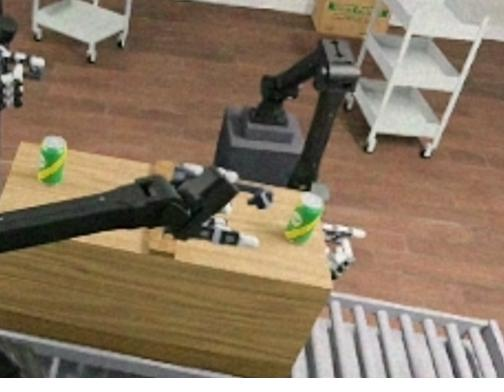

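move(arm6={"target": [-1.27, -0.07, 0.635, 0.4056, -0.5792, 0.5792, 0.4056], "speed": 0.12}, arm2={"joints": {"joint2_rad": 0.6, "joint3_rad": 1.3, "joint4_rad": -1.2, "joint5_rad": -0.3}, "min_time_s": 2.5}, cameras=["cam_high", "arm1_cam_wrist", "arm6_cam_wrist"])

zoom_image(camera="cam_high", region=[380, 200, 540, 320])

Scene clock: 74.50 s.
Joint torques (N m): arm1=[-0.73 -15.56 1.63 2.44 0 -0.55] | arm2=[-0.62 0.67 13.75 1.32 0.01 -0.4] | arm3=[2.37 -11.93 0.01 1.94 -0.33 0.3] | arm4=[-0.09 1.44 11.93 1.63 -0.03 -0.26] | arm5=[1.32 -9.58 0.18 2.09 0.38 0.43] | arm6=[-4.25 -16.56 3.6 1.57 0.86 0.7]
Heat: arm1: hottest joint3_rad 40 °C; arm2: hottest joint3_rad 39 °C; arm3: hottest joint3_rad 39 °C; arm4: hottest joint3_rad 37 °C; arm5: hottest joint2_rad 35 °C; arm6: hottest joint3_rad 40 °C.
move: arm2 done; arm6 off_target
Joint velocities: within noise
arm1, arm3, arm4, arm5: as last shown
arm1.hand_target: x=-1.5399 y=+0.0801 z=+0.6800 quat_wxyz=(+0.405, +0.579, -0.579, +0.406) (m; scene frame)
arm2.joint_positions: joint1_rad=-0.927 joint2_rad=+0.606 joint3_rad=+1.252 joint4_rad=-1.193 joint5_rad=-0.303 joint6_rad=+0.984 hand_index_mcp=-0.065 hand_index_abd=+0.000 hand_index_pip=-0.293 hand_index_dip=-0.168 hand_middle_mcp=-0.066 hand_middle_abd=+0.000 hand_middle_pip=-0.293 hand_middle_dip=-0.168 hand_ring_mcp=-0.066 hand_ring_abd=+0.000 hand_ring_pip=-0.294 hand_ring_dip=-0.168 hand_thumb_cmc=-0.554 hand_thumb_axl=+0.677 hand_thumb_mcp=+0.225 hand_thumb_ipl=+0.168 hand_current_limit=+0.400 hand_speed=-0.600
arm2.joint_status: all done
arm2.hand_state: goal,goal,goal,goal,goal,goal,goal,goal,goal,goal,goal,goal,goal,goal,goal,goal
arm2.index_mcp_current_ma: 2
arm2.index_abd_current_ma: 0
arm2.index_pip_current_ma: 1
arm2.index_dip_current_ma: 1
arm2.middle_mcp_current_ma: 2
arm2.middle_abd_current_ma: 0
arm2.middle_pip_current_ma: 1
arm2.middle_dip_current_ma: 1
arm2.ring_mcp_current_ma: 2
arm2.ring_abd_current_ma: 0
arm2.ring_pip_current_ma: 1
arm2.ring_dip_current_ma: 1
arm2.thumb_cmc_current_ma: 15
arm2.thumb_axl_current_ma: 0
arm2.thumb_mcp_current_ma: 0
arm2.thumb_ipl_current_ma: 0
arm2.hand_goal_index_mcp: -0.070
arm2.hand_goal_index_abd: 0.000
arm2.hand_goal_index_pip: -0.296
arm2.hand_goal_index_dip: -0.170
arm2.hand_goal_middle_mcp: -0.070
arm2.hand_goal_middle_abd: 0.000
arm2.hand_goal_middle_pip: -0.296
arm2.hand_goal_middle_dip: -0.170
arm2.hand_goal_ring_mcp: -0.070
arm2.hand_goal_ring_abd: 0.000
arm2.hand_goal_ring_pip: -0.296
arm2.hand_goal_ring_dip: -0.170
arm2.hand_goal_thumb_cmc: -0.570
arm2.hand_goal_thumb_axl: 0.678
arm2.hand_goal_thumb_mcp: 0.226
arm2.hand_goal_thumb_ipl: 0.168
arm2.hand: x=-0.5147 y=+0.5628 z=+1.2588 quat_wxyz=(+0.493, +0.496, -0.708, +0.092) (m; scene frame)
arm2.hand_target: x=-0.5072 y=+0.5691 z=+1.2854 quat_wxyz=(+0.514, +0.493, -0.697, +0.083) (m; scene frame)
arm2.hand_status: not commanded
arm6.joint_positions: joint1_rad=+0.688 joint2_rad=+2.413 joint3_rad=+1.178 joint4_rad=+0.823 joint5_rad=+0.626 joint6_rad=-1.313 hand_index_mcp=-0.063 hand_index_abd=+0.000 hand_index_pip=-0.293 hand_index_dip=-0.167 hand_middle_mcp=-0.064 hand_middle_abd=+0.000 hand_middle_pip=-0.293 hand_middle_dip=-0.168 hand_ring_mcp=-0.064 hand_ring_abd=+0.000 hand_ring_pip=-0.292 hand_ring_dip=-0.168 hand_thumb_cmc=-0.578 hand_thumb_axl=+0.677 hand_thumb_mcp=+0.225 hand_thumb_ipl=+0.168 hand_current_limit=+0.400 hand_speed=-0.600
arm6.joint_status: not commanded
arm6.hand_state: goal,goal,goal,goal,goal,goal,goal,goal,goal,goal,goal,goal,goal,goal,goal,goal
arm6.index_mcp_current_ma: 3
arm6.index_abd_current_ma: 0
arm6.index_pip_current_ma: 1
arm6.index_dip_current_ma: 0
arm6.middle_mcp_current_ma: 2
arm6.middle_abd_current_ma: 0
arm6.middle_pip_current_ma: 1
arm6.middle_dip_current_ma: 0
arm6.ring_mcp_current_ma: 2
arm6.ring_abd_current_ma: 0
arm6.ring_pip_current_ma: 1
arm6.ring_dip_current_ma: 0
arm6.thumb_cmc_current_ma: -4
arm6.thumb_axl_current_ma: 0
arm6.thumb_mcp_current_ma: 0
arm6.thumb_ipl_current_ma: 0
arm6.hand_goal_index_mcp: -0.070
arm6.hand_goal_index_abd: 0.000
arm6.hand_goal_index_pip: -0.296
arm6.hand_goal_index_dip: -0.170
arm6.hand_goal_middle_mcp: -0.070
arm6.hand_goal_middle_abd: 0.000
arm6.hand_goal_middle_pip: -0.296
arm6.hand_goal_middle_dip: -0.170
arm6.hand_goal_ring_mcp: -0.070
arm6.hand_goal_ring_abd: 0.000
arm6.hand_goal_ring_pip: -0.296
arm6.hand_goal_ring_dip: -0.170
arm6.hand_goal_thumb_cmc: -0.570
arm6.hand_goal_thumb_axl: 0.678
arm6.hand_goal_thumb_mcp: 0.226
arm6.hand_goal_thumb_ipl: 0.168
arm6.hand: x=-1.3032 y=-0.0850 z=+0.6549 quat_wxyz=(+0.400, -0.592, +0.553, +0.428) (m; scene frame)
arm6.hand_target: x=-1.2700 y=-0.0717 z=+0.6355 quat_wxyz=(+0.406, -0.579, +0.579, +0.406) (m; scene frame)
arm6.hand_status: off_target (0.041 m and 4.3 deg from the pose sent, 0.225 m and 5.7 deg at the start)
pictures: arm1_cam_wrist, arm6_cam_wrist, cam_high
camera_calibration:
arm1_cam_wrist: T_world_to_cam=[[-0.61301, 0.239961, -0.752753, -0.408526], [0.502271, 0.853812, -0.136852, 0.743699], [0.60987, -0.461977, -0.643921, 1.54088], [0, 0, 0, 1]] pos_world=[-1.5637, 0.174901, 0.786462]
arm6_cam_wrist: T_world_to_cam=[[-0.638573, 0.223653, 0.736345, -1.2573], [0.563149, -0.516317, 0.645197, 0.218255], [0.524488, 0.826677, 0.203756, 0.744289], [0, 0, 0, 1]] pos_world=[-1.31616, -0.221397, 0.633338]

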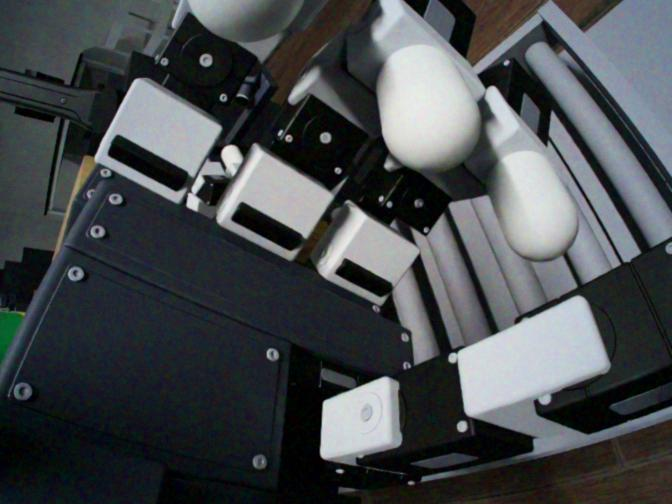

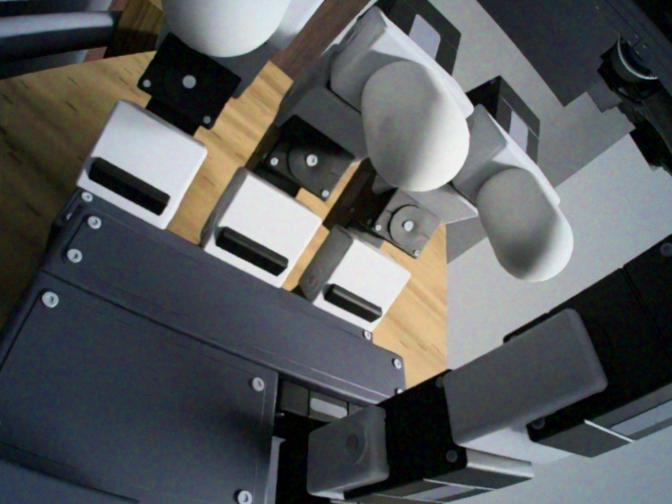

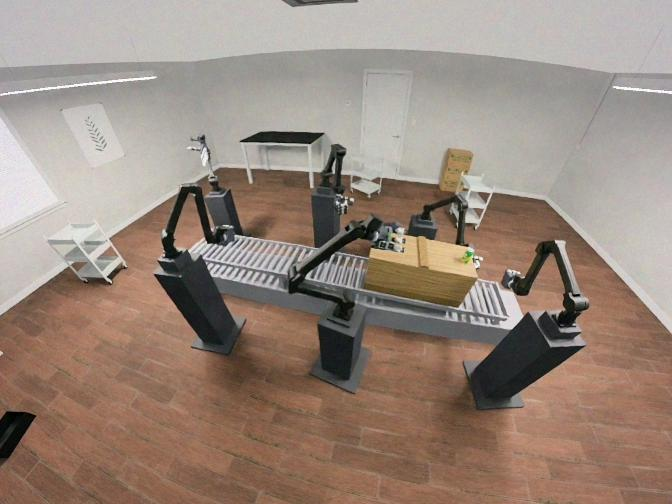

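Scaled by 3.150 from the camera's 672x504 image, which has a finer 960x720 frame.

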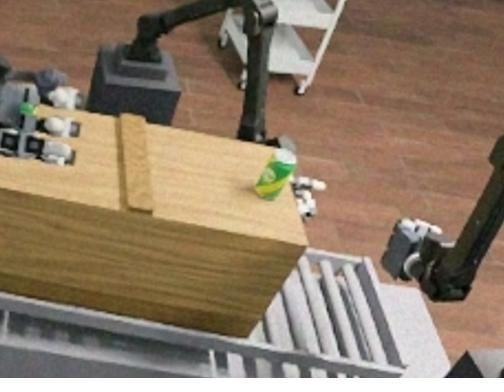

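move(arm6={"target": [-1.37, -0.075, 0.63, 0.4056, -0.5792, 0.5792, 0.4056], "speed": 0.1}, arm1={"target": [-1.48, 0.075, 0.65, 0.4056, 0.5792, -0.5792, 0.4056], "speed": 0.1})

move(arm1={"target": [-1.385, 0.07, 0.64, 0.4056, 0.5792, -0.5792, 0.4056], "speed": 0.07}, cameras=["cam_high", "arm1_cam_wrist", "arm6_cam_wrist"])

zoom_image(camera="cam_high", region=[400, 200, 560, 320])

Scene clock: 77.80 s.
Joint torques (N m): arm1=[-0.03 -15.85 2.09 1.87 0.32 -0.34] | arm2=[-0.62 0.26 13.81 1.37 0.01 -0.4] | arm3=[2.26 -12.1 -0.01 1.99 -0.32 0.31] | arm4=[-0.26 1.2 11.99 1.57 -0.02 -0.27] | arm5=[1.03 -9.47 0.12 2.03 0.34 0.4] | arm6=[-5.77 -18.61 3.62 1.65 1.15 0.89]
Heat: arm1: hottest joint3_rad 39 °C; arm2: hottest joint3_rad 40 °C; arm3: hottest joint3_rad 38 °C; arm4: hottest joint3_rad 37 °C; arm5: hottest joint2_rad 35 °C; arm6: hottest joint3_rad 40 °C.
move: arm1 done; arm6 off_target
Joint velocities: within noise
arm1.joint_positions: joint1_rad=+0.142 joint2_rad=+2.756 joint3_rad=+1.072 joint4_rad=+1.320 joint5_rad=+0.300 joint6_rad=+1.677 hand_index_mcp=-0.062 hand_index_abd=+0.001 hand_index_pip=-0.292 hand_index_dip=-0.167 hand_middle_mcp=-0.063 hand_middle_abd=+0.001 hand_middle_pip=-0.292 hand_middle_dip=-0.167 hand_ring_mcp=-0.063 hand_ring_abd=+0.001 hand_ring_pip=-0.292 hand_ring_dip=-0.167 hand_thumb_cmc=-0.552 hand_thumb_axl=+0.677 hand_thumb_mcp=+0.226 hand_thumb_ipl=+0.168 hand_current_limit=+0.400 hand_speed=-0.600
arm1.joint_status: not commanded
arm1.hand_state: goal,goal,goal,goal,goal,goal,goal,goal,goal,goal,goal,goal,goal,goal,goal,goal
arm1.index_mcp_current_ma: 24
arm1.index_abd_current_ma: 1
arm1.index_pip_current_ma: 10
arm1.index_dip_current_ma: 7
arm1.middle_mcp_current_ma: 22
arm1.middle_abd_current_ma: 1
arm1.middle_pip_current_ma: 10
arm1.middle_dip_current_ma: 7
arm1.ring_mcp_current_ma: 21
arm1.ring_abd_current_ma: 1
arm1.ring_pip_current_ma: 11
arm1.ring_dip_current_ma: 6
arm1.thumb_cmc_current_ma: 58
arm1.thumb_axl_current_ma: -2
arm1.thumb_mcp_current_ma: 0
arm1.thumb_ipl_current_ma: -1
arm1.hand_goal_index_mcp: -0.070
arm1.hand_goal_index_abd: 0.000
arm1.hand_goal_index_pip: -0.296
arm1.hand_goal_index_dip: -0.170
arm1.hand_goal_middle_mcp: -0.070
arm1.hand_goal_middle_abd: 0.000
arm1.hand_goal_middle_pip: -0.296
arm1.hand_goal_middle_dip: -0.170
arm1.hand_goal_ring_mcp: -0.070
arm1.hand_goal_ring_abd: 0.000
arm1.hand_goal_ring_pip: -0.296
arm1.hand_goal_ring_dip: -0.170
arm1.hand_goal_thumb_cmc: -0.570
arm1.hand_goal_thumb_axl: 0.678
arm1.hand_goal_thumb_mcp: 0.226
arm1.hand_goal_thumb_ipl: 0.168
arm1.hand: x=-1.4811 y=+0.0732 z=+0.6585 quat_wxyz=(+0.409, +0.579, -0.576, +0.408) (m; scene frame)
arm1.hand_target: x=-1.4800 y=+0.0750 z=+0.6502 quat_wxyz=(+0.406, +0.579, -0.579, +0.406) (m; scene frame)
arm1.hand_status: done (0.009 m and 0.6 deg from the pose sent, 0.066 m and 0.5 deg at the start)
arm2, arm3, arm4, arm5: as last shown
arm6.joint_positions: joint1_rad=+0.844 joint2_rad=+2.482 joint3_rad=+1.417 joint4_rad=+0.614 joint5_rad=+0.740 joint6_rad=-1.253 hand_index_mcp=-0.063 hand_index_abd=+0.000 hand_index_pip=-0.293 hand_index_dip=-0.167 hand_middle_mcp=-0.064 hand_middle_abd=+0.000 hand_middle_pip=-0.293 hand_middle_dip=-0.168 hand_ring_mcp=-0.064 hand_ring_abd=+0.000 hand_ring_pip=-0.292 hand_ring_dip=-0.168 hand_thumb_cmc=-0.578 hand_thumb_axl=+0.677 hand_thumb_mcp=+0.225 hand_thumb_ipl=+0.168 hand_current_limit=+0.400 hand_speed=-0.600
arm6.joint_status: not commanded
arm6.hand_state: goal,goal,goal,goal,goal,goal,goal,goal,goal,goal,goal,goal,goal,goal,goal,goal
arm6.index_mcp_current_ma: 3
arm6.index_abd_current_ma: 0
arm6.index_pip_current_ma: 1
arm6.index_dip_current_ma: 0
arm6.middle_mcp_current_ma: 2
arm6.middle_abd_current_ma: 0
arm6.middle_pip_current_ma: 1
arm6.middle_dip_current_ma: 0
arm6.ring_mcp_current_ma: 2
arm6.ring_abd_current_ma: 0
arm6.ring_pip_current_ma: 1
arm6.ring_dip_current_ma: 0
arm6.thumb_cmc_current_ma: -4
arm6.thumb_axl_current_ma: 0
arm6.thumb_mcp_current_ma: 0
arm6.thumb_ipl_current_ma: 0
arm6.hand_goal_index_mcp: -0.070
arm6.hand_goal_index_abd: 0.000
arm6.hand_goal_index_pip: -0.296
arm6.hand_goal_index_dip: -0.170
arm6.hand_goal_middle_mcp: -0.070
arm6.hand_goal_middle_abd: 0.000
arm6.hand_goal_middle_pip: -0.296
arm6.hand_goal_middle_dip: -0.170
arm6.hand_goal_ring_mcp: -0.070
arm6.hand_goal_ring_abd: 0.000
arm6.hand_goal_ring_pip: -0.296
arm6.hand_goal_ring_dip: -0.170
arm6.hand_goal_thumb_cmc: -0.570
arm6.hand_goal_thumb_axl: 0.678
arm6.hand_goal_thumb_mcp: 0.226
arm6.hand_goal_thumb_ipl: 0.168
arm6.hand: x=-1.4222 y=-0.1051 z=+0.6557 quat_wxyz=(+0.395, -0.601, +0.542, +0.435) (m; scene frame)
arm6.hand_target: x=-1.3708 y=-0.0777 z=+0.6307 quat_wxyz=(+0.406, -0.579, +0.578, +0.406) (m; scene frame)
arm6.hand_status: off_target (0.066 m and 6.1 deg from the pose sent, 0.072 m and 4.3 deg at the start)
pictures: none

Scene clock: 79.77 s.
Joint torques (N m): arm1=[2.14 -16.73 4.25 1.59 0.29 -0.41] | arm2=[-0.67 0.26 13.86 1.32 0.02 -0.4] | arm3=[2.37 -13.27 0.05 1.91 -0.31 0.32] | arm4=[-0.5 1.14 11.97 1.63 -0.01 -0.26] | arm5=[1.14 -9.23 0.16 2.22 0.31 0.4] | arm6=[-5.48 -18.55 3.6 1.63 0.85 0.8]
Heat: arm1: hottest joint3_rad 39 °C; arm2: hottest joint3_rad 41 °C; arm3: hottest joint3_rad 38 °C; arm4: hottest joint3_rad 37 °C; arm5: hottest joint2_rad 35 °C; arm6: hottest joint3_rad 40 °C.
move: arm1 off_target
Joint velocities: within noise
arm1.joint_positions: joint1_rad=+0.307 joint2_rad=+2.770 joint3_rad=+1.179 joint4_rad=+1.181 joint5_rad=+0.479 joint6_rad=+1.760 hand_index_mcp=-0.064 hand_index_abd=+0.001 hand_index_pip=-0.292 hand_index_dip=-0.167 hand_middle_mcp=-0.064 hand_middle_abd=+0.001 hand_middle_pip=-0.292 hand_middle_dip=-0.167 hand_ring_mcp=-0.064 hand_ring_abd=+0.001 hand_ring_pip=-0.292 hand_ring_dip=-0.167 hand_thumb_cmc=-0.552 hand_thumb_axl=+0.677 hand_thumb_mcp=+0.226 hand_thumb_ipl=+0.168 hand_current_limit=+0.400 hand_speed=-0.600
arm1.joint_status: not commanded
arm1.hand_state: goal,goal,goal,goal,goal,goal,goal,goal,goal,goal,goal,goal,goal,goal,goal,goal
arm1.index_mcp_current_ma: 19
arm1.index_abd_current_ma: 1
arm1.index_pip_current_ma: 9
arm1.index_dip_current_ma: 7
arm1.middle_mcp_current_ma: 17
arm1.middle_abd_current_ma: 1
arm1.middle_pip_current_ma: 9
arm1.middle_dip_current_ma: 7
arm1.ring_mcp_current_ma: 16
arm1.ring_abd_current_ma: 1
arm1.ring_pip_current_ma: 11
arm1.ring_dip_current_ma: 6
arm1.thumb_cmc_current_ma: 57
arm1.thumb_axl_current_ma: -2
arm1.thumb_mcp_current_ma: -1
arm1.thumb_ipl_current_ma: -1
arm1.hand_goal_index_mcp: -0.070
arm1.hand_goal_index_abd: 0.000
arm1.hand_goal_index_pip: -0.296
arm1.hand_goal_index_dip: -0.170
arm1.hand_goal_middle_mcp: -0.070
arm1.hand_goal_middle_abd: 0.000
arm1.hand_goal_middle_pip: -0.296
arm1.hand_goal_middle_dip: -0.170
arm1.hand_goal_ring_mcp: -0.070
arm1.hand_goal_ring_abd: 0.000
arm1.hand_goal_ring_pip: -0.296
arm1.hand_goal_ring_dip: -0.170
arm1.hand_goal_thumb_cmc: -0.570
arm1.hand_goal_thumb_axl: 0.678
arm1.hand_goal_thumb_mcp: 0.226
arm1.hand_goal_thumb_ipl: 0.168
arm1.hand: x=-1.4051 y=+0.0730 z=+0.6458 quat_wxyz=(+0.411, +0.574, -0.587, +0.397) (m; scene frame)
arm1.hand_target: x=-1.3852 y=+0.0708 z=+0.6404 quat_wxyz=(+0.405, +0.579, -0.579, +0.406) (m; scene frame)
arm1.hand_status: off_target (0.021 m and 1.6 deg from the pose sent, 0.098 m and 0.6 deg at the start)
arm2, arm3, arm5, arm6: as last shown
arm4.joint_positions: joint1_rad=+0.511 joint2_rad=+0.645 joint3_rad=+1.363 joint4_rad=-1.289 joint5_rad=+0.004 joint6_rad=+1.108 hand_index_mcp=+0.756 hand_index_abd=+0.002 hand_index_pip=+0.577 hand_index_dip=+0.696 hand_middle_mcp=+0.756 hand_middle_abd=+0.002 hand_middle_pip=+0.577 hand_middle_dip=+0.696 hand_ring_mcp=+0.755 hand_ring_abd=+0.002 hand_ring_pip=+0.577 hand_ring_dip=+0.696 hand_thumb_cmc=-0.551 hand_thumb_axl=+0.677 hand_thumb_mcp=+0.225 hand_thumb_ipl=+0.168 hand_current_limit=+0.400 hand_speed=-0.600
arm4.joint_status: not commanded
arm4.hand_state: goal,goal,goal,goal,goal,goal,goal,goal,goal,goal,goal,goal,goal,goal,goal,goal
arm4.index_mcp_current_ma: 5
arm4.index_abd_current_ma: 4
arm4.index_pip_current_ma: 2
arm4.index_dip_current_ma: 0
arm4.middle_mcp_current_ma: 5
arm4.middle_abd_current_ma: 5
arm4.middle_pip_current_ma: 3
arm4.middle_dip_current_ma: 0
arm4.ring_mcp_current_ma: 4
arm4.ring_abd_current_ma: 5
arm4.ring_pip_current_ma: 3
arm4.ring_dip_current_ma: 0
arm4.thumb_cmc_current_ma: 72
arm4.thumb_axl_current_ma: -2
arm4.thumb_mcp_current_ma: -4
arm4.thumb_ipl_current_ma: -1
arm4.hand_goal_index_mcp: 0.754
arm4.hand_goal_index_abd: 0.000
arm4.hand_goal_index_pip: 0.576
arm4.hand_goal_index_dip: 0.696
arm4.hand_goal_middle_mcp: 0.754
arm4.hand_goal_middle_abd: 0.000
arm4.hand_goal_middle_pip: 0.576
arm4.hand_goal_middle_dip: 0.696
arm4.hand_goal_ring_mcp: 0.754
arm4.hand_goal_ring_abd: 0.000
arm4.hand_goal_ring_pip: 0.576
arm4.hand_goal_ring_dip: 0.696
arm4.hand_goal_thumb_cmc: -0.570
arm4.hand_goal_thumb_axl: 0.678
arm4.hand_goal_thumb_mcp: 0.226
arm4.hand_goal_thumb_ipl: 0.168
arm4.hand: x=+1.5278 y=-0.4058 z=+1.3584 quat_wxyz=(-0.380, +0.165, +0.862, +0.292) (m; scene frame)
arm4.hand_target: x=+1.5325 y=-0.4079 z=+1.3739 quat_wxyz=(-0.386, +0.165, +0.857, +0.300) (m; scene frame)
arm4.hand_status: not commanded
arm6.joint_positions: joint1_rad=+0.840 joint2_rad=+2.482 joint3_rad=+1.417 joint4_rad=+0.614 joint5_rad=+0.749 joint6_rad=-1.244 hand_index_mcp=-0.063 hand_index_abd=+0.000 hand_index_pip=-0.293 hand_index_dip=-0.167 hand_middle_mcp=-0.064 hand_middle_abd=+0.000 hand_middle_pip=-0.293 hand_middle_dip=-0.168 hand_ring_mcp=-0.064 hand_ring_abd=+0.000 hand_ring_pip=-0.292 hand_ring_dip=-0.168 hand_thumb_cmc=-0.578 hand_thumb_axl=+0.677 hand_thumb_mcp=+0.225 hand_thumb_ipl=+0.168 hand_current_limit=+0.400 hand_speed=-0.600
arm6.hand: x=-1.4188 y=-0.1020 z=+0.6567 quat_wxyz=(+0.397, -0.596, +0.547, +0.434) (m; scene frame)
arm6.hand_target: x=-1.3709 y=-0.0777 z=+0.6307 quat_wxyz=(+0.406, -0.579, +0.578, +0.406) (m; scene frame)
pictures: arm1_cam_wrist, arm6_cam_wrist, cam_high
camera_calibration:
arm1_cam_wrist: T_world_to_cam=[[-0.615996, 0.254955, -0.74535, -0.362776], [0.522314, 0.840477, -0.144174, 0.713777], [0.589692, -0.478117, -0.650897, 1.40986], [0, 0, 0, 1]] pos_world=[-1.42767, 0.166657, 0.750187]
arm6_cam_wrist: T_world_to_cam=[[-0.640637, 0.207056, 0.7394, -1.33525], [0.574698, -0.509318, 0.64056, 0.293573], [0.509221, 0.835298, 0.207294, 0.795524], [0, 0, 0, 1]] pos_world=[-1.42923, -0.238506, 0.634328]

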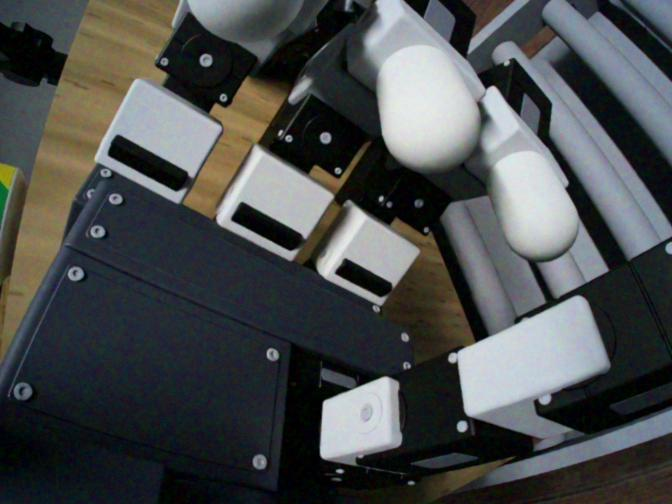

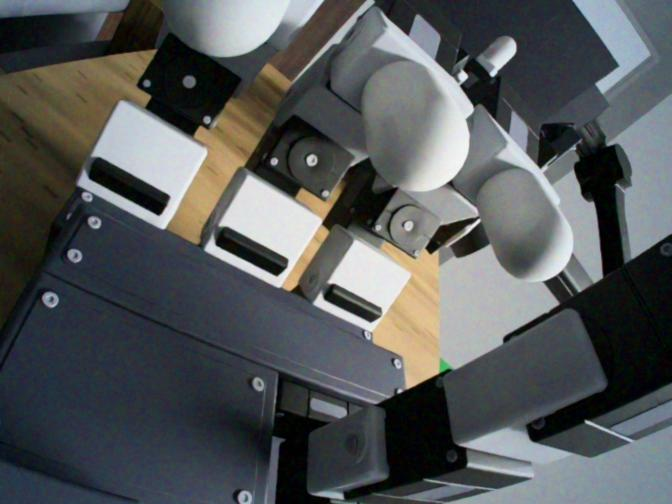

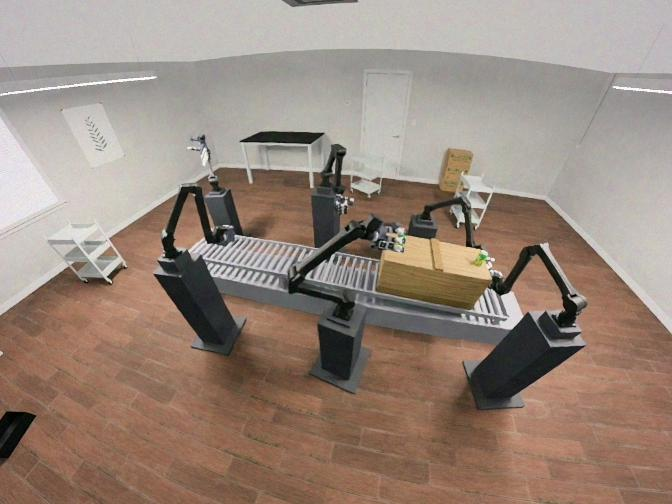

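Scaled by 3.150 from the camera's 672x504 image, which has a finer 960x720 frame.

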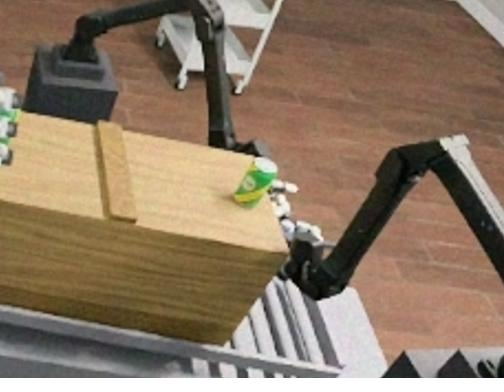

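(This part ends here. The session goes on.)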